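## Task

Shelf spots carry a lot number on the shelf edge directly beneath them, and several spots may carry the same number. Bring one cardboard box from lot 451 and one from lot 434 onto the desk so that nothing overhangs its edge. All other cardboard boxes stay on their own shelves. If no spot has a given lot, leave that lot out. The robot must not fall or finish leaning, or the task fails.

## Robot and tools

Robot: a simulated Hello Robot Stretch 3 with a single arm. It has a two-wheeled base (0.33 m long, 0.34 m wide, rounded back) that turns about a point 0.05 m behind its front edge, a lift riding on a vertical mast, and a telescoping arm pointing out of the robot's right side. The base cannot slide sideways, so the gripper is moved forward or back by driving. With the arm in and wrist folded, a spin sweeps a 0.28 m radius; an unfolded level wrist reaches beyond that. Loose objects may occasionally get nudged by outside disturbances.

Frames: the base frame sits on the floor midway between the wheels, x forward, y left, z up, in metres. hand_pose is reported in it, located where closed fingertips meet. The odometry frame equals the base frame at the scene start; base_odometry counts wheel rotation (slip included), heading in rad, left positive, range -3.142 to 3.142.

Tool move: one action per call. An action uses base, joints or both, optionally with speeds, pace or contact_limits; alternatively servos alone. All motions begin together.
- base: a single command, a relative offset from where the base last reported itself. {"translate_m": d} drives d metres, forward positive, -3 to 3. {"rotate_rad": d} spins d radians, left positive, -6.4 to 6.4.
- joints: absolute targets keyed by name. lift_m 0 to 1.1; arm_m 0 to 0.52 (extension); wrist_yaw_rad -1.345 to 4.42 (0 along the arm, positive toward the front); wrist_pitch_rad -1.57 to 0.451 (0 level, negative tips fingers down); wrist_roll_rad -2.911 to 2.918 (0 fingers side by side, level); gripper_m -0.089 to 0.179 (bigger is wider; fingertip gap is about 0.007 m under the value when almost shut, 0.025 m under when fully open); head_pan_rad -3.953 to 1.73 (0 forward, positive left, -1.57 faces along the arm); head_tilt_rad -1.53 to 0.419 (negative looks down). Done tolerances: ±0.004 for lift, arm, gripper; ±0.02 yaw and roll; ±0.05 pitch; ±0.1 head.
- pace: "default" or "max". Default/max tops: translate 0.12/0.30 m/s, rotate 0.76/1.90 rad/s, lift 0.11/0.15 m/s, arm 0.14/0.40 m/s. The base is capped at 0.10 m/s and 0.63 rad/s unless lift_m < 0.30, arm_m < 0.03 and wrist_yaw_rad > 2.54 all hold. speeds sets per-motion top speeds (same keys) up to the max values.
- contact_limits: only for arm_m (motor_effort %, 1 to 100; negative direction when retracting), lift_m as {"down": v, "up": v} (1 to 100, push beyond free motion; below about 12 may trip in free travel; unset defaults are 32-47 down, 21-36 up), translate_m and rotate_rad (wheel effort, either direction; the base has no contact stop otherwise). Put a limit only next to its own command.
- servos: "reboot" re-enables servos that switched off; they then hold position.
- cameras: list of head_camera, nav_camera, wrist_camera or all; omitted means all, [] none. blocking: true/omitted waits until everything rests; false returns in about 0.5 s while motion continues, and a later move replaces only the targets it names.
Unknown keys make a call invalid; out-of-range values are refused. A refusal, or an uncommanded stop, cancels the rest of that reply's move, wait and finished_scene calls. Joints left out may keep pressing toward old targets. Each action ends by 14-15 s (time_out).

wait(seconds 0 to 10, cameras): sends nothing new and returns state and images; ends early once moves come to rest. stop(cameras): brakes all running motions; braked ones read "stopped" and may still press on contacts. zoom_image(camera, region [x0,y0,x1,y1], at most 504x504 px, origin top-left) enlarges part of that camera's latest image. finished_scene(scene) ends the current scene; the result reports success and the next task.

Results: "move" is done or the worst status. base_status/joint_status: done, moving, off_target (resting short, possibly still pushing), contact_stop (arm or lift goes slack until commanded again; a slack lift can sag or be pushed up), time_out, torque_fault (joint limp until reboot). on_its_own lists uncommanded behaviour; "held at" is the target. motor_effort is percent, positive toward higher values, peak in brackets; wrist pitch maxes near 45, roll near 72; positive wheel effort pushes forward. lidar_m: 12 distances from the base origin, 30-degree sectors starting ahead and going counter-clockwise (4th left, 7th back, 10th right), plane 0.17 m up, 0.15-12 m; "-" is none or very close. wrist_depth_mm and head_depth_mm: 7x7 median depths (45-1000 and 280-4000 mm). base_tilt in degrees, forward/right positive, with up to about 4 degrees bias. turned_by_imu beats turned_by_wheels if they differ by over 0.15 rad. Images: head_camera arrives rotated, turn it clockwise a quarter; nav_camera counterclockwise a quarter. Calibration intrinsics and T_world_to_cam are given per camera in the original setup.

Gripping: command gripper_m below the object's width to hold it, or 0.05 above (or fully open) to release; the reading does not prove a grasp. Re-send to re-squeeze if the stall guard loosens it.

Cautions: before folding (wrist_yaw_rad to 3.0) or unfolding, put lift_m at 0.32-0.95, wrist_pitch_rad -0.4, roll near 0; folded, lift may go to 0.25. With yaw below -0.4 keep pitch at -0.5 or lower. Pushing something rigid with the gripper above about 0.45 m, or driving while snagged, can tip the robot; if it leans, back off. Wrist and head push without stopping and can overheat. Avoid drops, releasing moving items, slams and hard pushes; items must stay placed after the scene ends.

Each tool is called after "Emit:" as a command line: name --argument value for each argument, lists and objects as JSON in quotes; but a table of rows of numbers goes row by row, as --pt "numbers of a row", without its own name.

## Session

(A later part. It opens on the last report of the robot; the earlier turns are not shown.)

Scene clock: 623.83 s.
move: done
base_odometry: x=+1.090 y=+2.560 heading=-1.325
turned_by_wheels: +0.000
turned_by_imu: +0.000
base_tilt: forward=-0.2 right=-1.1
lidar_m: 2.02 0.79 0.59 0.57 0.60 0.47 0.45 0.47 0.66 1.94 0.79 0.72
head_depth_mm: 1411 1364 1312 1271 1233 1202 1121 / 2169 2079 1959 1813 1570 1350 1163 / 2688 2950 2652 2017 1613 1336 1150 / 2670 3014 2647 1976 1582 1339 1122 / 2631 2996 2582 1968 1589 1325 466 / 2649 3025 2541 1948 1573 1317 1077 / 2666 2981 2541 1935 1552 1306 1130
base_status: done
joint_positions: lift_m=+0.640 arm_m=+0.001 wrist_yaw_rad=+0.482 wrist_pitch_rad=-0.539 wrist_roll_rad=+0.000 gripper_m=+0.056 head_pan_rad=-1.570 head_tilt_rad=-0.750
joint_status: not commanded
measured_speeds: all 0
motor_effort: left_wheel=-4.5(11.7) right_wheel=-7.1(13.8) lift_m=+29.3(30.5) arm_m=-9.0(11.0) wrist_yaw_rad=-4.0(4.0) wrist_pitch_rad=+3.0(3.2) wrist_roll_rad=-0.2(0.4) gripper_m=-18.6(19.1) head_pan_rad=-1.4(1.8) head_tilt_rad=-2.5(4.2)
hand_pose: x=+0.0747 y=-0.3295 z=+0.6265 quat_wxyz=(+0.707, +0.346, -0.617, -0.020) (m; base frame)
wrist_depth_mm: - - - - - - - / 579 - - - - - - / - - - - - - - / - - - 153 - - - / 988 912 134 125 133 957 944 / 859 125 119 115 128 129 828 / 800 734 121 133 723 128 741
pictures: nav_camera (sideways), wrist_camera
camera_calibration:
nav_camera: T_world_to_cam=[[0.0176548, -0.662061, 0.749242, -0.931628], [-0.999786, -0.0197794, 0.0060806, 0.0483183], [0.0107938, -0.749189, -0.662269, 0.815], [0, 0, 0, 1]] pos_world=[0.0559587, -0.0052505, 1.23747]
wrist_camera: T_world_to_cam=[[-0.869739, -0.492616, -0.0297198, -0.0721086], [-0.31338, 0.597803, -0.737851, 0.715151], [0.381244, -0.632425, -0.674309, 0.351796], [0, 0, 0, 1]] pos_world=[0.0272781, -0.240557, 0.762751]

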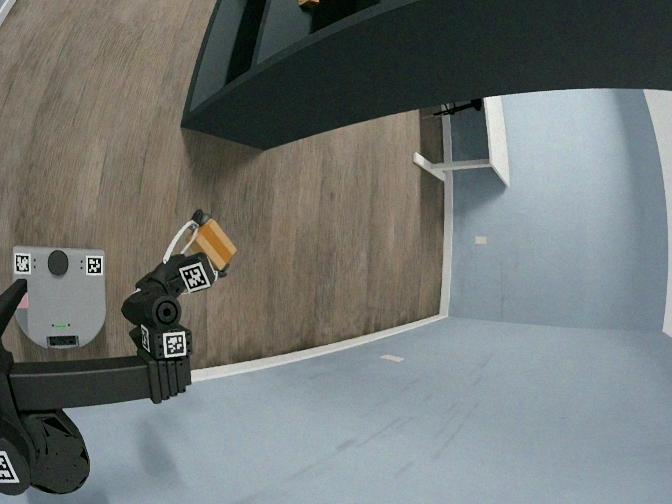

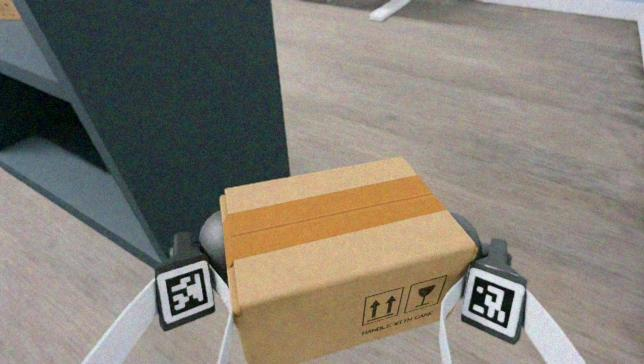

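Emit:
move --base '{"rotate_rad": 1.57}' --speeds '{"rotate_rad": 0.4}' --cameras '[]'

Emit:
move --base '{"translate_m": -1.3}' --cameras '["wrist_camera"]'

Emit:
move --base '{"translate_m": -0.65}' --joints '{"lift_m": 0.9}' --cameras '[]'

Emit:
move --base '{"rotate_rad": -1.57}' --speeds '{"rotate_rad": 0.4}' --cameras '["head_camera", "nav_camera", "wrist_camera"]'

Scene clock: 643.67 s.
move: done
base_odometry: x=+1.090 y=+2.560 heading=+0.245
turned_by_wheels: +1.570
turned_by_imu: +1.545
base_tilt: forward=-0.4 right=-1.2
lidar_m: 0.57 0.59 0.46 0.45 0.47 0.65 1.83 0.80 0.72 2.14 0.80 0.59
head_depth_mm: 1491 1370 1465 1293 1532 1275 1166 / 2082 2203 2315 1794 1570 1342 1160 / 3506 3392 2606 2005 1600 1341 1156 / 3588 3807 2639 1986 1592 1339 1122 / 3561 3600 2601 1979 1583 1330 465 / 2351 2430 2338 1942 1565 1322 1075 / 1578 1628 1659 1691 1524 1315 1136
base_status: done
joint_positions: lift_m=+0.640 arm_m=+0.001 wrist_yaw_rad=+0.482 wrist_pitch_rad=-0.539 wrist_roll_rad=+0.000 gripper_m=+0.056 head_pan_rad=-1.570 head_tilt_rad=-0.750
joint_status: not commanded
measured_speeds: all 0
motor_effort: left_wheel=-8.9(13.0) right_wheel=+9.4(12.0) lift_m=+28.5(29.4) arm_m=-11.9(13.5) wrist_yaw_rad=-2.3(4.1) wrist_pitch_rad=+3.1(3.2) wrist_roll_rad=-0.2(0.3) gripper_m=-18.8(19.3) head_pan_rad=-1.5(2.3) head_tilt_rad=-3.1(3.6)
hand_pose: x=+0.0747 y=-0.3295 z=+0.6265 quat_wxyz=(+0.707, +0.346, -0.617, -0.020) (m; base frame)
wrist_depth_mm: 451 523 - - - - - / 468 529 - - - - - / 491 - - - - - - / 506 - - 153 - - - / 512 - 134 125 133 943 946 / 531 - 119 116 128 128 824 / - 723 122 133 714 128 734
pictures: none
No camera images: "cameras" was empty.

Scene clock: 657.80 s.
move: done
base_odometry: x=-0.171 y=+2.245 heading=+0.245
turned_by_wheels: +0.000
turned_by_imu: -0.001
base_tilt: forward=-0.3 right=-1.3
lidar_m: 1.73 0.65 0.48 0.46 0.48 0.66 1.89 1.72 2.14 1.49 0.69 0.80
head_depth_mm: 3519 3634 2689 2052 1633 1365 1160 / 3392 3808 2687 2009 1618 1345 1164 / 3524 3628 2656 1982 1615 1341 1148 / 3515 3660 2614 1978 1610 1343 1128 / 3127 3263 2533 1960 1601 1318 466 / 1637 1692 1763 1774 1551 1329 1079 / 1105 1127 1161 1189 1222 1240 1132
base_status: done
joint_positions: lift_m=+0.640 arm_m=+0.001 wrist_yaw_rad=+0.482 wrist_pitch_rad=-0.539 wrist_roll_rad=+0.000 gripper_m=+0.056 head_pan_rad=-1.570 head_tilt_rad=-0.750
joint_status: not commanded
measured_speeds: all 0
motor_effort: left_wheel=-6.0(12.5) right_wheel=-5.5(12.0) lift_m=+26.9(29.2) arm_m=-3.6(12.6) wrist_yaw_rad=-1.2(3.8) wrist_pitch_rad=+3.0(3.2) wrist_roll_rad=+0.1(0.3) gripper_m=-18.0(19.1) head_pan_rad=-3.1(3.4) head_tilt_rad=-1.8(3.2)
hand_pose: x=+0.0747 y=-0.3295 z=+0.6265 quat_wxyz=(+0.707, +0.346, -0.617, -0.020) (m; base frame)
wrist_depth_mm: - - 475 - - - - / - - 523 - - - - / - - - - - - - / - - - 148 - - - / 985 971 134 125 133 947 933 / 867 125 119 115 127 129 827 / 779 730 121 133 714 128 730
pictures: wrist_camera
camera_calibration:
wrist_camera: T_world_to_cam=[[-0.869739, -0.492616, -0.0297198, -0.0721086], [-0.31338, 0.597803, -0.737851, 0.715151], [0.381244, -0.632425, -0.674309, 0.351796], [0, 0, 0, 1]] pos_world=[0.0272781, -0.240557, 0.762751]

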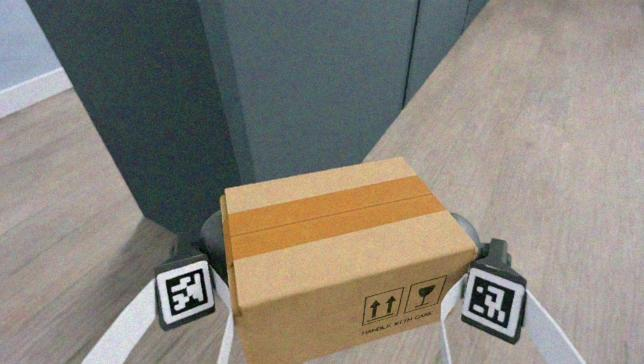

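Scene clock: 665.43 s.
move: done
base_odometry: x=-0.802 y=+2.088 heading=+0.245
turned_by_wheels: +0.000
turned_by_imu: +0.000
base_tilt: forward=-0.4 right=-1.1
lidar_m: 1.75 0.66 0.48 0.47 0.49 0.67 1.24 1.30 1.23 3.79 1.46 1.18
head_depth_mm: 3447 1821 1950 1969 1680 - - / 3404 3509 2688 2020 1660 - - / 3498 3703 2665 2011 1610 - - / 3490 3672 2625 1998 1537 293 1084 / 3454 3604 2619 1978 293 295 1122 / 3477 3566 2578 1934 457 1239 1134 / 2900 2938 2543 1930 1566 1288 1132
base_status: done
joint_positions: lift_m=+0.900 arm_m=+0.001 wrist_yaw_rad=+0.482 wrist_pitch_rad=-0.539 wrist_roll_rad=+0.000 gripper_m=+0.056 head_pan_rad=-1.570 head_tilt_rad=-0.750
joint_status: all done
measured_speeds: all 0
motor_effort: left_wheel=-5.1(12.1) right_wheel=-7.4(12.3) lift_m=+31.4(34.2) arm_m=+0.7(4.1) wrist_yaw_rad=-1.9(3.6) wrist_pitch_rad=+3.1(3.2) wrist_roll_rad=-0.2(0.3) gripper_m=-18.6(19.2) head_pan_rad=-2.9(3.8) head_tilt_rad=-1.1(2.3)
hand_pose: x=+0.0747 y=-0.3295 z=+0.8865 quat_wxyz=(+0.707, +0.346, -0.616, -0.020) (m; base frame)
wrist_depth_mm: - - - - - - - / 872 - - - - - - / - - - - - - - / - - - 153 - - - / - - 133 125 133 - - / - 125 119 116 128 131 - / - 970 122 133 931 129 -
pictures: none
No camera images: "cameras" was empty.

Scene clock: 670.17 s.
move: done
base_odometry: x=-0.802 y=+2.088 heading=-1.325
turned_by_wheels: -1.570
turned_by_imu: -1.545
base_tilt: forward=-0.2 right=-1.1
lidar_m: 3.67 1.44 1.18 1.68 0.65 0.48 0.47 0.49 0.68 1.25 1.30 1.23
head_depth_mm: 1022 1150 1279 1329 1291 - - / 1025 1153 1322 1545 1655 - - / 1030 1158 1321 1555 1615 - - / 1031 1164 1338 1555 1552 292 1081 / 1036 1170 1334 1558 293 295 1119 / 1039 1169 1340 1557 457 1239 1137 / 1036 1170 1348 1581 1561 1289 1131
base_status: done
joint_positions: lift_m=+0.900 arm_m=+0.001 wrist_yaw_rad=+0.482 wrist_pitch_rad=-0.539 wrist_roll_rad=+0.000 gripper_m=+0.056 head_pan_rad=-1.570 head_tilt_rad=-0.750
joint_status: not commanded
measured_speeds: all 0
motor_effort: left_wheel=+8.3(11.3) right_wheel=-10.1(13.8) lift_m=+30.7(32.2) arm_m=-3.6(3.8) wrist_yaw_rad=-1.7(3.5) wrist_pitch_rad=+3.1(3.2) wrist_roll_rad=-0.2(0.4) gripper_m=-18.8(19.4) head_pan_rad=-2.3(3.7) head_tilt_rad=-0.8(1.8)
hand_pose: x=+0.0747 y=-0.3295 z=+0.8865 quat_wxyz=(+0.707, +0.346, -0.616, -0.020) (m; base frame)
wrist_depth_mm: - - - - - - - / - - - - - - - / - - - - - - - / - - - 153 - - - / - - 134 125 133 - - / - 125 119 116 127 130 - / - 965 122 133 953 128 -
pictures: head_camera (sideways), nav_camera (sideways), wrist_camera
camera_calibration:
head_camera: T_world_to_cam=[[-0.0467808, 0.641764, -0.765474, 1.01149], [0.997492, -0.0107337, -0.0699592, 0.0845603], [-0.0531136, -0.766827, -0.639652, 0.788313], [0, 0, 0, 1]] pos_world=[0.00484012, -0.0437273, 1.28443]
nav_camera: T_world_to_cam=[[0.0175227, -0.662064, 0.749242, -0.931687], [-0.999789, -0.0196177, 0.0060473, 0.048358], [0.0106947, -0.749191, -0.662268, 0.81493], [0, 0, 0, 1]] pos_world=[0.0559581, -0.00535013, 1.23747]
wrist_camera: T_world_to_cam=[[-0.86976, -0.492581, -0.0297041, -0.0643886], [-0.313429, 0.597915, -0.73774, 0.906907], [0.381157, -0.632346, -0.674431, 0.527262], [0, 0, 0, 1]] pos_world=[0.0272782, -0.240557, 1.02275]

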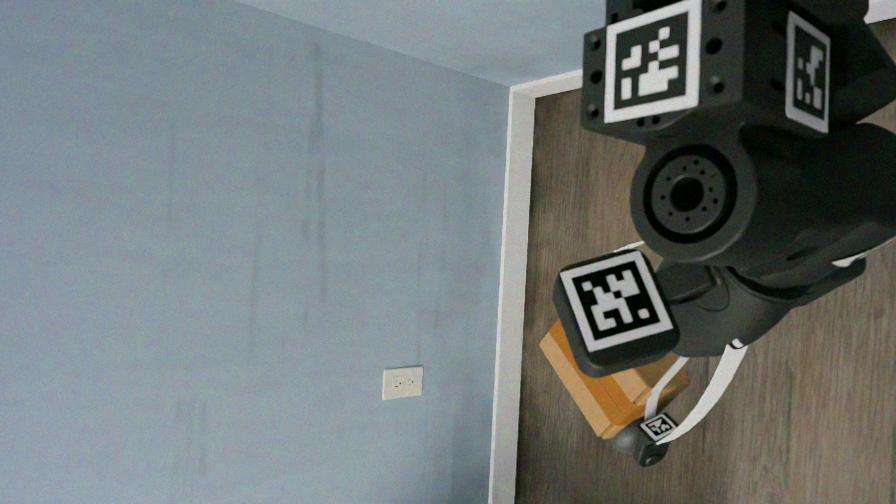

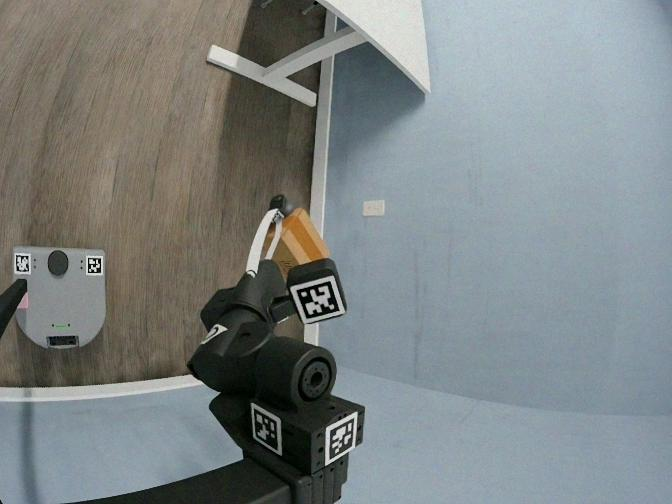

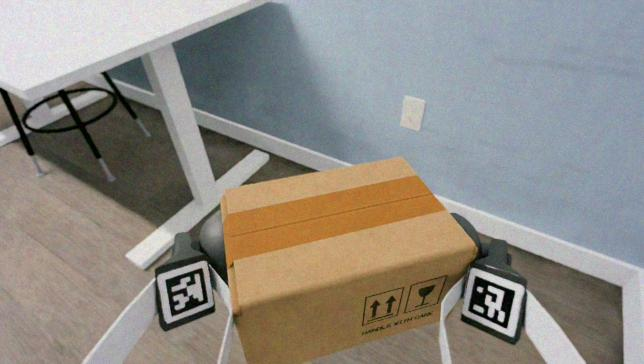

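Emit:
move --base '{"translate_m": 1.25}' --joints '{"head_tilt_rad": -0.6}' --cameras '["head_camera"]'

Emit:
move --joints '{"arm_m": 0.37}' --cameras '[]'

Emit:
move --joints '{"lift_m": 0.8}' --cameras '["head_camera", "wrist_camera"]'

Scene clock: 694.30 s.
move: done
base_odometry: x=-0.497 y=+0.875 heading=-1.325
turned_by_wheels: +0.000
turned_by_imu: +0.000
base_tilt: forward=-0.3 right=-1.1
lidar_m: 2.57 1.40 1.04 1.01 1.06 1.76 1.71 1.77 0.86 1.27 0.78 1.25
head_depth_mm: 1033 1147 1267 1193 842 712 - / 1034 1145 1270 1126 836 710 - / 1043 1145 1269 1116 830 724 - / 1048 1146 1276 1107 822 697 - / 1040 1154 1279 1092 819 296 294 / 1051 1151 1281 1082 811 427 1136 / 1050 1158 1282 1067 803 705 1180
base_status: done
joint_positions: lift_m=+0.900 arm_m=+0.001 wrist_yaw_rad=+0.482 wrist_pitch_rad=-0.539 wrist_roll_rad=+0.000 gripper_m=+0.056 head_pan_rad=-1.570 head_tilt_rad=-0.599
joint_status: all done
measured_speeds: all 0
motor_effort: left_wheel=+3.3(13.1) right_wheel=+6.3(10.4) lift_m=+30.0(31.2) arm_m=-12.7(13.5) wrist_yaw_rad=-3.3(3.8) wrist_pitch_rad=+3.0(3.2) wrist_roll_rad=-0.1(0.3) gripper_m=-18.8(19.2) head_pan_rad=-2.3(3.4) head_tilt_rad=-4.5(6.2)
hand_pose: x=+0.0747 y=-0.3295 z=+0.8865 quat_wxyz=(+0.707, +0.346, -0.616, -0.020) (m; base frame)
wrist_depth_mm: - 763 - - - - - / - - - - - - - / - - - - - - - / - - 511 148 153 - - / - - 134 125 133 - - / - 125 119 116 128 124 - / - 967 121 133 968 128 -
pictures: head_camera (sideways)
camera_calibration:
head_camera: T_world_to_cam=[[-0.0466744, 0.519355, -0.853283, 1.12598], [0.997497, -0.0211877, -0.0674589, 0.0813174], [-0.0531142, -0.854296, -0.517067, 0.628831], [0, 0, 0, 1]] pos_world=[0.00484044, -0.045852, 1.29141]

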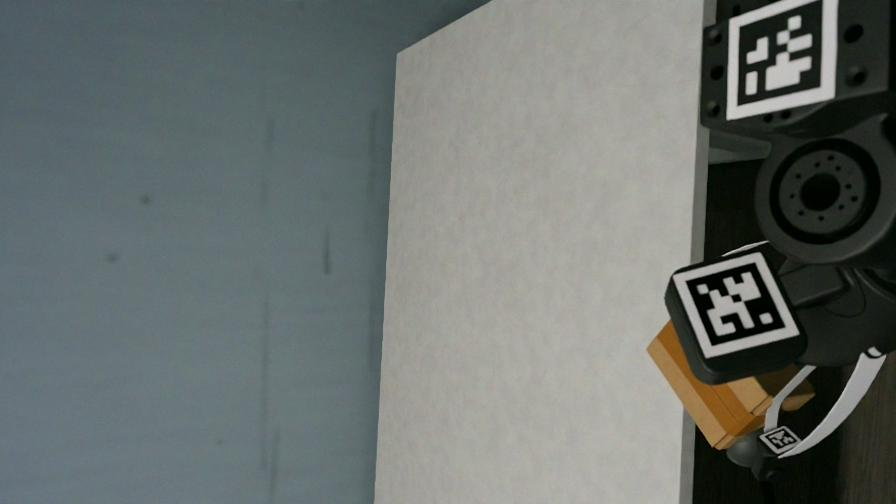

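Scene clock: 698.23 s.
move: done
base_odometry: x=-0.497 y=+0.875 heading=-1.325
turned_by_wheels: +0.000
turned_by_imu: +0.000
base_tilt: forward=-0.4 right=-1.2
lidar_m: 2.56 1.40 1.04 1.01 1.05 1.76 1.71 1.76 0.86 1.27 0.78 1.25
head_depth_mm: 1040 1146 1264 1137 - - 1239 / 1038 1140 1229 389 777 727 1218 / 1039 1140 1208 519 826 725 1238 / 1046 1148 1236 567 822 1351 1225 / 1047 1152 1271 758 819 1350 1223 / 1051 1150 1277 1076 809 1190 1216 / 1052 1154 1285 1064 802 1333 1209
base_status: not commanded
joint_positions: lift_m=+0.900 arm_m=+0.370 wrist_yaw_rad=+0.482 wrist_pitch_rad=-0.539 wrist_roll_rad=+0.000 gripper_m=+0.056 head_pan_rad=-1.570 head_tilt_rad=-0.600
joint_status: all done
measured_speeds: all 0
motor_effort: left_wheel=+3.2(3.9) right_wheel=+6.9(7.5) lift_m=+29.5(30.3) arm_m=+13.5(15.3) wrist_yaw_rad=-3.2(3.8) wrist_pitch_rad=+3.1(3.2) wrist_roll_rad=-0.2(0.3) gripper_m=-19.2(19.2) head_pan_rad=-1.9(2.7) head_tilt_rad=-5.1(5.7)
hand_pose: x=+0.0747 y=-0.6989 z=+0.8864 quat_wxyz=(+0.707, +0.346, -0.616, -0.021) (m; base frame)
wrist_depth_mm: - - - - - - - / - - - - - - - / - - - - - - - / - - - 148 152 - - / - - 133 125 133 - - / - - 119 116 128 124 - / - - 118 132 144 118 -
pictures: none
No camera images: "cameras" was empty.

Scene clock: 699.97 s.
move: done
base_odometry: x=-0.497 y=+0.875 heading=-1.325
turned_by_wheels: +0.000
turned_by_imu: +0.000
base_tilt: forward=-0.3 right=-1.1
lidar_m: 2.57 1.40 1.04 1.01 1.06 1.76 1.71 1.77 0.86 1.27 0.78 1.25
head_depth_mm: 1043 1142 1269 1188 840 342 - / 1043 1138 1266 1124 418 341 1171 / 1040 1146 1273 545 772 724 1226 / 1048 1152 1275 651 740 1352 1231 / 1046 1149 1276 1083 763 1341 1219 / 1049 1156 1278 1076 809 1196 1213 / 1048 1154 1278 1071 805 1334 1212
base_status: not commanded
joint_positions: lift_m=+0.800 arm_m=+0.370 wrist_yaw_rad=+0.482 wrist_pitch_rad=-0.540 wrist_roll_rad=+0.000 gripper_m=+0.056 head_pan_rad=-1.570 head_tilt_rad=-0.600
joint_status: all done
measured_speeds: all 0
motor_effort: left_wheel=+3.9(3.9) right_wheel=+7.0(7.3) lift_m=+24.8(28.8) arm_m=+12.6(13.5) wrist_yaw_rad=-2.1(3.4) wrist_pitch_rad=+3.1(3.3) wrist_roll_rad=+0.1(0.3) gripper_m=-19.0(19.0) head_pan_rad=-2.1(2.8) head_tilt_rad=-5.5(5.5)
hand_pose: x=+0.0746 y=-0.6989 z=+0.7864 quat_wxyz=(+0.707, +0.346, -0.616, -0.021) (m; base frame)
wrist_depth_mm: - - - - - - - / - - - - - - - / - - - - - - - / - - - 148 153 - - / - - 133 125 133 - - / - - 119 115 127 124 - / - - 118 132 144 118 -
pictures: head_camera (sideways), wrist_camera
camera_calibration:
head_camera: T_world_to_cam=[[-0.0466927, 0.520089, -0.852835, 1.12535], [0.997496, -0.0211216, -0.0674936, 0.0813585], [-0.0531159, -0.853851, -0.517801, 0.62975], [0, 0, 0, 1]] pos_world=[0.00484038, -0.0458484, 1.29131]
wrist_camera: T_world_to_cam=[[-0.869765, -0.492571, -0.0297204, -0.249346], [-0.313554, 0.59816, -0.737488, 1.05398], [0.381043, -0.632122, -0.674706, 0.226561], [0, 0, 0, 1]] pos_world=[0.0272785, -0.610058, 0.922751]

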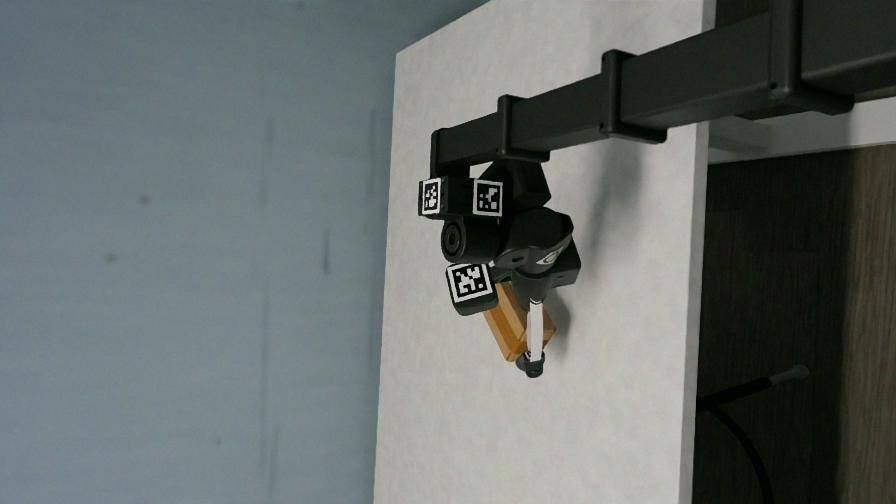

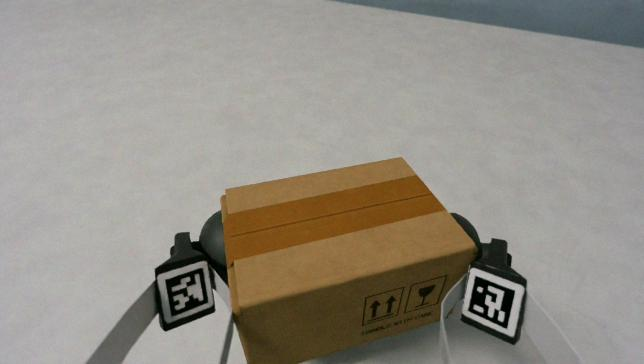

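Emit:
move --joints '{"lift_m": 0.775}' --speeds '{"lift_m": 0.03}' --cameras '[]'

Emit:
move --joints '{"lift_m": 0.764}' --speeds '{"lift_m": 0.02}' --cameras '["wrist_camera"]'

Emit:
move --joints '{"lift_m": 0.756}' --speeds '{"lift_m": 0.02}' --cameras '["wrist_camera"]'

Scene clock: 707.70 s.
move: done
base_odometry: x=-0.497 y=+0.875 heading=-1.325
turned_by_wheels: +0.000
turned_by_imu: +0.000
base_tilt: forward=-0.4 right=-1.2
lidar_m: 2.57 1.40 1.04 1.01 1.05 1.76 1.71 1.76 0.86 1.27 0.78 1.25
head_depth_mm: 1041 1136 1268 1190 843 690 291 / 1035 1147 1272 1124 457 362 326 / 1039 1145 1273 1114 744 725 1234 / 1047 1154 1280 1098 634 1356 1225 / 1047 1152 1278 1088 772 1355 1221 / 1047 1161 1284 1077 809 1193 1215 / 1053 1159 1285 1070 806 1333 1216
base_status: not commanded
joint_positions: lift_m=+0.775 arm_m=+0.370 wrist_yaw_rad=+0.482 wrist_pitch_rad=-0.540 wrist_roll_rad=+0.000 gripper_m=+0.056 head_pan_rad=-1.570 head_tilt_rad=-0.600
joint_status: all done
measured_speeds: all 0
motor_effort: left_wheel=+3.6(4.0) right_wheel=+6.6(7.2) lift_m=+23.6(30.1) arm_m=+8.4(10.3) wrist_yaw_rad=-1.8(3.3) wrist_pitch_rad=+3.1(3.2) wrist_roll_rad=+0.0(0.4) gripper_m=-18.6(19.0) head_pan_rad=-2.1(2.4) head_tilt_rad=-4.5(5.3)
hand_pose: x=+0.0746 y=-0.6989 z=+0.7614 quat_wxyz=(+0.707, +0.346, -0.616, -0.021) (m; base frame)
wrist_depth_mm: - - - - - - - / - - - - - - - / - - - - - - - / - - - 148 153 - - / - - 133 125 133 - - / - - 119 115 128 124 - / - - 118 131 144 118 -
pictures: none
No camera images: "cameras" was empty.

Scene clock: 708.63 s.
move: done
base_odometry: x=-0.497 y=+0.875 heading=-1.325
turned_by_wheels: +0.000
turned_by_imu: +0.000
base_tilt: forward=-0.3 right=-1.1
lidar_m: 2.56 1.40 1.04 1.01 1.05 1.76 1.71 1.77 0.86 1.27 0.78 1.25
head_depth_mm: 1038 1143 1266 1187 840 711 295 / 1039 1142 1264 1129 483 373 318 / 1043 1147 1271 1110 585 721 1234 / 1046 1148 1280 1097 637 1347 1229 / 1046 1153 1274 1093 783 1353 1222 / 1047 1162 1279 1077 811 1196 1214 / 1055 1152 1285 1068 806 1334 1213
base_status: not commanded
joint_positions: lift_m=+0.764 arm_m=+0.370 wrist_yaw_rad=+0.482 wrist_pitch_rad=-0.540 wrist_roll_rad=+0.000 gripper_m=+0.056 head_pan_rad=-1.570 head_tilt_rad=-0.600
joint_status: all done
measured_speeds: all 0
motor_effort: left_wheel=+3.5(3.8) right_wheel=+6.5(7.4) lift_m=+24.0(26.7) arm_m=+7.6(9.0) wrist_yaw_rad=-2.3(3.3) wrist_pitch_rad=+3.1(3.3) wrist_roll_rad=-0.1(0.3) gripper_m=-18.8(19.0) head_pan_rad=-2.1(2.1) head_tilt_rad=-4.7(5.3)
hand_pose: x=+0.0746 y=-0.6989 z=+0.7504 quat_wxyz=(+0.707, +0.346, -0.616, -0.021) (m; base frame)
wrist_depth_mm: - - - - - - - / - - - - - - - / - - - - - - - / - - - 148 153 - - / - - 134 125 133 - - / - - 119 116 128 124 - / - - 118 131 144 118 -
pictures: wrist_camera
camera_calibration:
wrist_camera: T_world_to_cam=[[-0.86977, -0.492565, -0.0296675, -0.250463], [-0.313646, 0.598247, -0.737378, 1.02732], [0.380955, -0.632044, -0.674829, 0.202362], [0, 0, 0, 1]] pos_world=[0.0272787, -0.610058, 0.886651]

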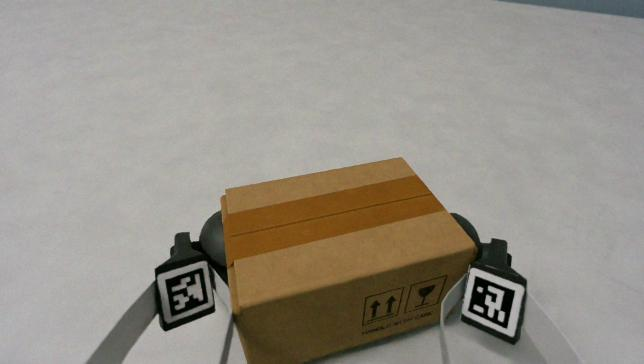

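Scene clock: 709.40 s.
move: done
base_odometry: x=-0.497 y=+0.875 heading=-1.325
turned_by_wheels: +0.000
turned_by_imu: +0.000
base_tilt: forward=-0.4 right=-1.1
lidar_m: 2.57 1.40 1.04 1.01 1.06 1.76 1.70 1.76 0.86 1.27 0.78 1.25
head_depth_mm: 1036 1140 1266 1191 839 711 302 / 1041 1140 1267 1118 509 382 325 / 1043 1142 1269 1112 581 724 1235 / 1042 1147 1279 1102 617 1360 1224 / 1043 1147 1277 1090 782 1346 1224 / 1052 1155 1279 1084 809 1193 1218 / 1050 1153 1283 1071 804 1338 1214
base_status: not commanded
joint_positions: lift_m=+0.756 arm_m=+0.370 wrist_yaw_rad=+0.482 wrist_pitch_rad=-0.540 wrist_roll_rad=+0.000 gripper_m=+0.056 head_pan_rad=-1.570 head_tilt_rad=-0.600
joint_status: all done
measured_speeds: all 0
motor_effort: left_wheel=+3.6(4.0) right_wheel=+7.7(7.7) lift_m=+26.1(26.5) arm_m=+6.9(8.7) wrist_yaw_rad=-3.8(3.8) wrist_pitch_rad=+3.2(3.3) wrist_roll_rad=+0.0(0.4) gripper_m=-18.7(19.1) head_pan_rad=-1.5(2.3) head_tilt_rad=-5.4(5.4)
hand_pose: x=+0.0746 y=-0.6988 z=+0.7424 quat_wxyz=(+0.707, +0.346, -0.616, -0.021) (m; base frame)
wrist_depth_mm: - - - - - - - / - - - - - - - / - - - - - - - / - - - 148 153 - - / - - 134 125 133 - - / - - 119 115 127 124 - / - - 118 131 144 118 -
pictures: wrist_camera
camera_calibration:
wrist_camera: T_world_to_cam=[[-0.86977, -0.492565, -0.0296675, -0.2507], [-0.313646, 0.598247, -0.737378, 1.02142], [0.380955, -0.632044, -0.674829, 0.196964], [0, 0, 0, 1]] pos_world=[0.0272787, -0.610058, 0.878651]

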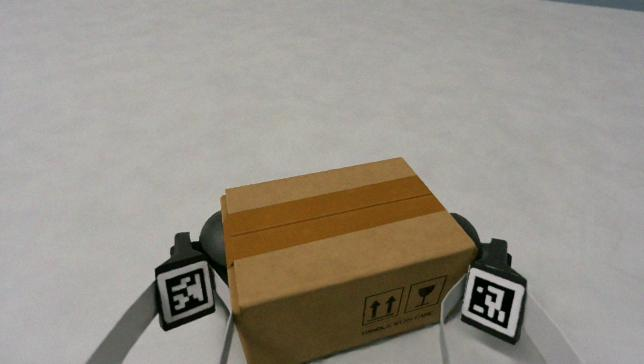

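Emit:
move --joints '{"lift_m": 0.748}' --speeds '{"lift_m": 0.02}' --cameras '["wrist_camera"]'

Emit:
move --joints '{"lift_m": 0.741}' --speeds '{"lift_m": 0.02}' --cameras '["wrist_camera", "head_camera"]'

Scene clock: 715.63 s.
move: done
base_odometry: x=-0.497 y=+0.875 heading=-1.325
turned_by_wheels: +0.000
turned_by_imu: +0.000
base_tilt: forward=-0.2 right=-1.2
lidar_m: 2.57 1.40 1.04 1.01 1.05 1.76 1.71 1.77 0.86 1.28 0.78 1.25
head_depth_mm: 1038 1142 1265 1185 842 713 325 / 1043 1143 1262 1123 755 392 332 / 1043 1143 1280 1110 583 725 1234 / 1046 1146 1275 1103 615 1350 1229 / 1048 1154 1279 1090 789 1346 1224 / 1050 1155 1274 1080 811 1167 1218 / 1049 1152 1288 1069 806 1338 1219
base_status: not commanded
joint_positions: lift_m=+0.748 arm_m=+0.370 wrist_yaw_rad=+0.482 wrist_pitch_rad=-0.523 wrist_roll_rad=+0.000 gripper_m=+0.056 head_pan_rad=-1.570 head_tilt_rad=-0.600
joint_status: all done
measured_speeds: all 0
motor_effort: left_wheel=+3.6(3.8) right_wheel=+6.3(7.3) lift_m=+17.6(28.9) arm_m=+4.2(5.4) wrist_yaw_rad=-3.1(3.1) wrist_pitch_rad=+0.1(3.2) wrist_roll_rad=-0.3(0.3) gripper_m=-18.5(18.9) head_pan_rad=-1.6(2.1) head_tilt_rad=-5.0(5.0)
hand_pose: x=+0.0758 y=-0.7010 z=+0.7378 quat_wxyz=(+0.707, +0.341, -0.619, -0.015) (m; base frame)
wrist_depth_mm: - - - - - - - / - - - - - - - / - - - - - - - / - - - 146 145 - - / - - 132 128 132 - - / - - 118 115 127 124 - / - - 118 132 - 117 -
pictures: wrist_camera
camera_calibration:
wrist_camera: T_world_to_cam=[[-0.869537, -0.493008, -0.0291287, -0.251554], [-0.307967, 0.587392, -0.748416, 1.01986], [0.386085, -0.641805, -0.66259, 0.175811], [0, 0, 0, 1]] pos_world=[0.0274683, -0.610238, 0.872441]

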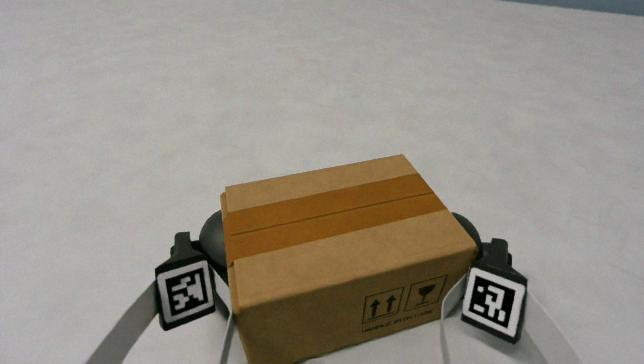

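Scene clock: 716.37 s.
move: done
base_odometry: x=-0.497 y=+0.875 heading=-1.325
turned_by_wheels: +0.000
turned_by_imu: -0.007
base_tilt: forward=-0.3 right=-1.2
lidar_m: 2.57 1.41 1.04 1.01 1.05 1.76 1.70 1.78 0.86 1.27 0.78 1.25
head_depth_mm: 1040 1146 1269 1192 845 732 341 / 1046 1145 1276 1128 782 397 339 / 1049 1151 1282 1116 586 726 1234 / 1048 1150 1275 1107 614 1359 1236 / 1047 1150 1279 1095 784 1353 1220 / 1048 1148 1283 1082 811 1164 1214 / 1053 1155 1277 1068 807 1343 1211
base_status: not commanded
joint_positions: lift_m=+0.741 arm_m=+0.370 wrist_yaw_rad=+0.488 wrist_pitch_rad=-0.501 wrist_roll_rad=+0.000 gripper_m=+0.056 head_pan_rad=-1.570 head_tilt_rad=-0.600
joint_status: all done
measured_speeds: all 0
motor_effort: left_wheel=+1.9(3.7) right_wheel=+4.7(7.1) lift_m=+15.8(17.4) arm_m=+4.6(4.9) wrist_yaw_rad=-7.9(8.1) wrist_pitch_rad=-4.0(4.3) wrist_roll_rad=+0.0(0.4) gripper_m=-17.6(18.8) head_pan_rad=-1.6(1.9) head_tilt_rad=-4.3(5.0)
hand_pose: x=+0.0784 y=-0.7033 z=+0.7354 quat_wxyz=(+0.707, +0.336, -0.622, -0.005) (m; base frame)
wrist_depth_mm: - - - - - - - / - - - - - - - / - - - - - - - / - - - 146 156 - - / - - 132 128 132 - - / - 122 129 117 129 124 - / - - 119 133 140 117 -
pictures: head_camera (sideways), wrist_camera
camera_calibration:
head_camera: T_world_to_cam=[[-0.0466927, 0.520089, -0.852835, 1.12535], [0.997496, -0.0211216, -0.0674936, 0.0813585], [-0.0531159, -0.853851, -0.517801, 0.62975], [0, 0, 0, 1]] pos_world=[0.00484038, -0.0458484, 1.29131]
wrist_camera: T_world_to_cam=[[-0.866374, -0.498588, -0.0283948, -0.255217], [-0.303692, 0.571144, -0.762605, 1.0188], [0.396443, -0.652078, -0.646241, 0.151695], [0, 0, 0, 1]] pos_world=[0.0281504, -0.610212, 0.867727]

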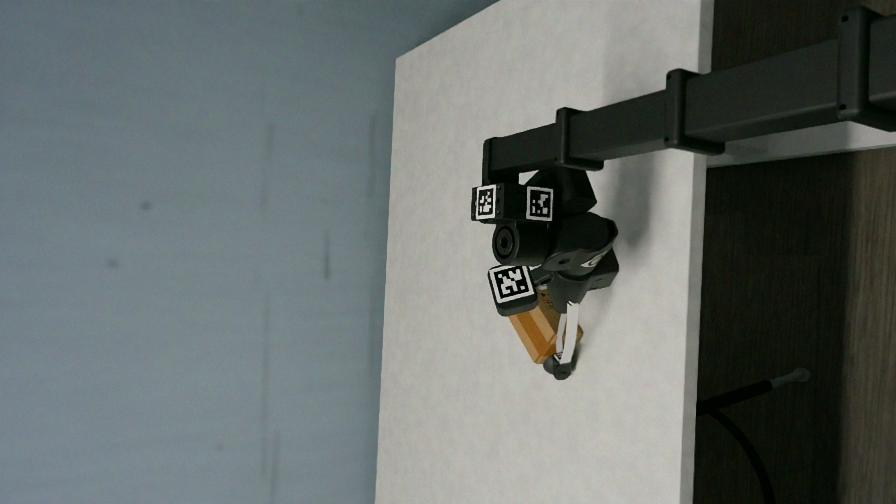

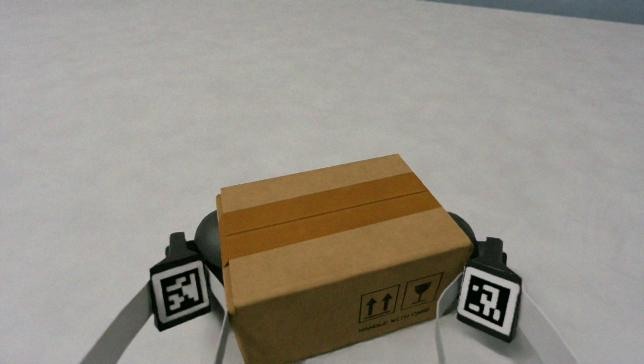

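Emit:
move --joints '{"lift_m": 0.744}' --cameras '[]'

Emit:
move --joints '{"gripper_m": 0.179}' --cameras '["wrist_camera"]'

Emit:
move --joints '{"lift_m": 0.85}' --cameras '["wrist_camera"]'

Emit:
move --joints '{"arm_m": 0.0}' --cameras '["head_camera", "nav_camera"]'

Scene clock: 724.87 s.
move: done
base_odometry: x=-0.497 y=+0.875 heading=-1.325
turned_by_wheels: +0.000
turned_by_imu: +0.000
base_tilt: forward=-0.3 right=-1.1
lidar_m: 2.56 1.41 1.04 1.01 1.05 1.76 1.71 1.78 0.86 1.27 0.78 1.25
head_depth_mm: 1043 1146 1271 1191 842 732 329 / 1048 1147 1270 1126 755 396 336 / 1048 1149 1267 1109 587 722 1235 / 1050 1143 1269 1100 616 1357 1229 / 1043 1153 1278 1090 783 1347 1227 / 1052 1153 1279 1075 813 1163 1218 / 1046 1151 1278 1074 804 1333 1215
base_status: not commanded
joint_positions: lift_m=+0.744 arm_m=+0.370 wrist_yaw_rad=+0.488 wrist_pitch_rad=-0.506 wrist_roll_rad=+0.000 gripper_m=+0.056 head_pan_rad=-1.570 head_tilt_rad=-0.600
joint_status: all done
measured_speeds: all 0
motor_effort: left_wheel=+1.3(2.0) right_wheel=+4.8(5.3) lift_m=+24.3(25.1) arm_m=+2.8(3.3) wrist_yaw_rad=-7.8(8.3) wrist_pitch_rad=-3.0(3.8) wrist_roll_rad=+0.1(0.3) gripper_m=-17.4(17.4) head_pan_rad=-1.6(1.6) head_tilt_rad=-4.3(4.8)
hand_pose: x=+0.0780 y=-0.7027 z=+0.7374 quat_wxyz=(+0.707, +0.337, -0.621, -0.007) (m; base frame)
wrist_depth_mm: - - - - - - - / - - - - - - - / - - - - - - - / - - - 147 156 - - / - - 132 128 132 - - / - - 128 117 129 124 - / - - 119 132 140 117 -
pictures: none
No camera images: "cameras" was empty.

Scene clock: 726.63 s.
move: done
base_odometry: x=-0.497 y=+0.875 heading=-1.325
turned_by_wheels: +0.000
turned_by_imu: +0.000
base_tilt: forward=-0.2 right=-1.2
lidar_m: 2.57 1.41 1.04 1.01 1.05 1.76 1.70 1.77 0.86 1.27 0.78 1.25
head_depth_mm: 1040 1144 1273 1190 842 732 330 / 1042 1147 1266 1121 754 395 336 / 1041 1147 1265 1112 584 722 1237 / 1050 1150 1276 1101 614 1348 1224 / 1044 1153 1272 1084 762 1348 1225 / 1052 1153 1274 1078 784 1166 1222 / 1050 1153 1283 1068 805 1333 1211
base_status: not commanded
joint_positions: lift_m=+0.744 arm_m=+0.370 wrist_yaw_rad=+0.483 wrist_pitch_rad=-0.523 wrist_roll_rad=-0.001 gripper_m=+0.179 head_pan_rad=-1.570 head_tilt_rad=-0.600
joint_status: all done
measured_speeds: all 0
motor_effort: left_wheel=+1.5(1.9) right_wheel=+0.9(4.8) lift_m=+24.7(25.6) arm_m=+1.8(3.0) wrist_yaw_rad=-2.8(11.6) wrist_pitch_rad=+0.2(3.6) wrist_roll_rad=+0.1(0.4) gripper_m=+0.9(87.1) head_pan_rad=-1.1(2.1) head_tilt_rad=-4.8(5.0)
hand_pose: x=+0.0760 y=-0.7009 z=+0.7338 quat_wxyz=(+0.707, +0.341, -0.619, -0.014) (m; base frame)
wrist_depth_mm: - - - - - - - / - - - - - - - / - - - - - - - / - - 146 144 139 - - / - 143 127 124 123 - - / - 125 112 117 138 - - / - - 124 138 - - 105
pictures: wrist_camera
camera_calibration:
wrist_camera: T_world_to_cam=[[-0.868749, -0.494425, -0.02863, -0.252855], [-0.309192, 0.586621, -0.748516, 1.01648], [0.38688, -0.64142, -0.662498, 0.17332], [0, 0, 0, 1]] pos_world=[0.0275676, -0.610138, 0.868441]

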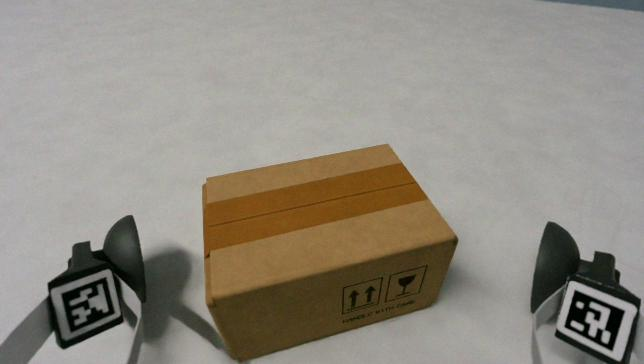

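Scene clock: 728.43 s.
move: done
base_odometry: x=-0.497 y=+0.875 heading=-1.325
turned_by_wheels: +0.000
turned_by_imu: +0.000
base_tilt: forward=-0.4 right=-1.2
lidar_m: 2.57 1.41 1.04 1.01 1.05 1.76 1.70 1.77 0.86 1.27 0.79 1.25
head_depth_mm: 1042 1147 1268 1188 346 288 - / 1044 1145 1274 472 346 706 1213 / 1041 1150 1256 526 830 724 1232 / 1049 1146 1269 543 791 1353 1232 / 1045 1150 1275 1037 794 1340 1225 / 1048 1151 1278 1078 810 1156 1213 / 1049 1150 1277 1069 805 1322 1219
base_status: not commanded
joint_positions: lift_m=+0.850 arm_m=+0.370 wrist_yaw_rad=+0.483 wrist_pitch_rad=-0.531 wrist_roll_rad=-0.001 gripper_m=+0.179 head_pan_rad=-1.570 head_tilt_rad=-0.600
joint_status: all done
measured_speeds: all 0
motor_effort: left_wheel=+1.4(1.9) right_wheel=+1.2(1.7) lift_m=+30.8(32.6) arm_m=+0.6(2.0) wrist_yaw_rad=-3.6(4.5) wrist_pitch_rad=+1.6(1.7) wrist_roll_rad=+0.1(0.6) gripper_m=+0.4(1.1) head_pan_rad=-1.2(1.8) head_tilt_rad=-4.1(4.9)
hand_pose: x=+0.0754 y=-0.6999 z=+0.8381 quat_wxyz=(+0.707, +0.344, -0.617, -0.017) (m; base frame)
wrist_depth_mm: - - - - - - - / - - - - - - - / - - - - - - - / - - - - - - - / - 143 - - - - - / - 126 - 219 - - - / - - 201 200 200 - 105
pictures: wrist_camera
camera_calibration:
wrist_camera: T_world_to_cam=[[-0.868954, -0.494045, -0.0289528, -0.249329], [-0.311866, 0.592076, -0.743092, 1.09327], [0.384263, -0.636683, -0.668563, 0.251979], [0, 0, 0, 1]] pos_world=[0.0274728, -0.610047, 0.973646]

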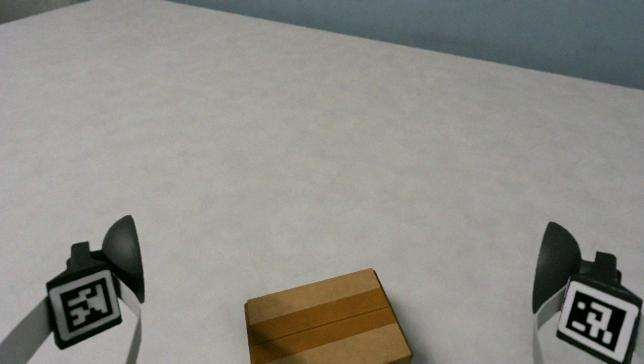

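Scene clock: 732.37 s.
move: done
base_odometry: x=-0.497 y=+0.875 heading=-1.325
turned_by_wheels: +0.000
turned_by_imu: +0.000
base_tilt: forward=-0.5 right=-1.2
lidar_m: 2.57 1.41 1.05 1.01 1.05 1.76 1.71 1.78 0.86 1.27 0.79 1.25
head_depth_mm: 1037 1145 1265 1188 843 733 1338 / 1038 1146 1276 1120 838 728 - / 1045 1147 1278 1113 832 724 1264 / 1040 1146 1269 1095 821 685 359 / 1043 1148 1283 1091 795 695 301 / 1046 1154 1280 1075 811 1154 1190 / 1051 1157 1281 1068 806 1330 1187
base_status: not commanded
joint_positions: lift_m=+0.850 arm_m=+0.001 wrist_yaw_rad=+0.483 wrist_pitch_rad=-0.531 wrist_roll_rad=-0.001 gripper_m=+0.179 head_pan_rad=-1.570 head_tilt_rad=-0.600
joint_status: all done
measured_speeds: all 0
motor_effort: left_wheel=+1.8(2.2) right_wheel=+0.1(1.5) lift_m=+24.9(31.0) arm_m=-12.7(15.3) wrist_yaw_rad=-3.8(4.5) wrist_pitch_rad=+1.6(1.8) wrist_roll_rad=+0.1(0.4) gripper_m=+1.0(1.2) head_pan_rad=-0.5(1.6) head_tilt_rad=-2.9(5.0)
hand_pose: x=+0.0754 y=-0.3304 z=+0.8381 quat_wxyz=(+0.707, +0.344, -0.617, -0.017) (m; base frame)
wrist_depth_mm: - 689 - - - - - / - - - - 443 432 - / - - - - - - - / - - - - - - - / - - - - - - - / 123 - - - - - - / 928 944 971 952 948 929 105
pictures: head_camera (sideways), nav_camera (sideways)
camera_calibration:
head_camera: T_world_to_cam=[[-0.0466927, 0.520089, -0.852835, 1.12535], [0.997496, -0.0211216, -0.0674936, 0.0813585], [-0.0531159, -0.853851, -0.517801, 0.62975], [0, 0, 0, 1]] pos_world=[0.00484038, -0.0458484, 1.29131]
nav_camera: T_world_to_cam=[[0.0174632, -0.542651, 0.839776, -1.04973], [-0.99979, -0.0184615, 0.00886112, 0.0447911], [0.0106951, -0.839755, -0.54286, 0.659671], [0, 0, 0, 1]] pos_world=[0.0560582, -0.0148496, 1.23925]

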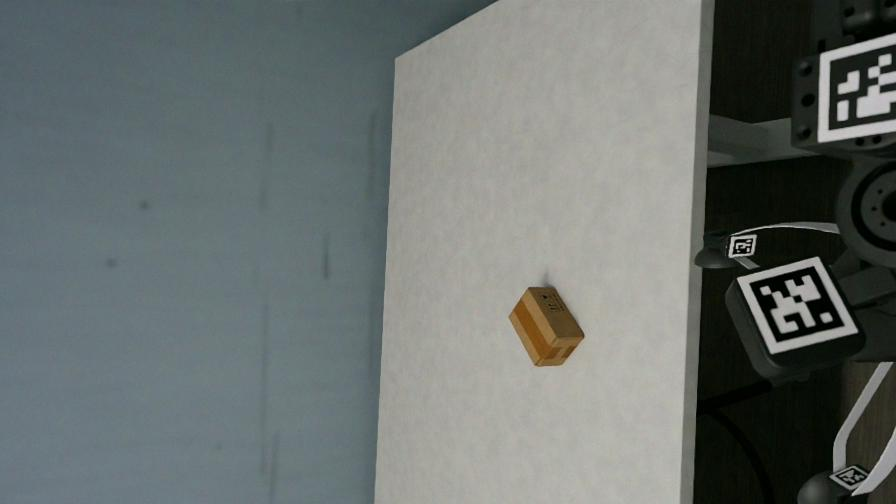

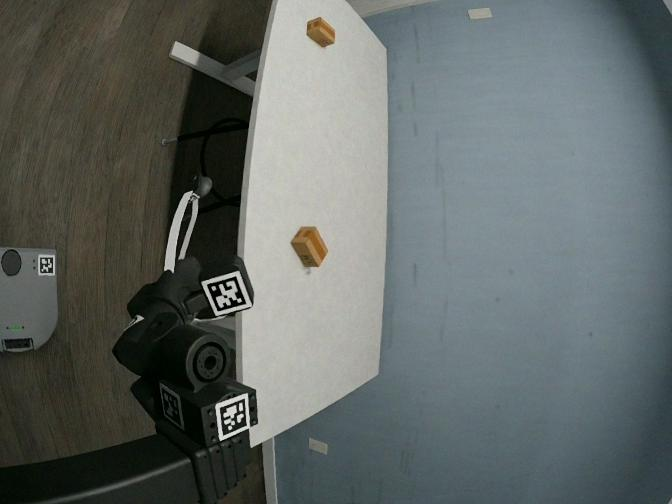

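Emit:
finished_scene --scene 2

The scene is finished: the task was done.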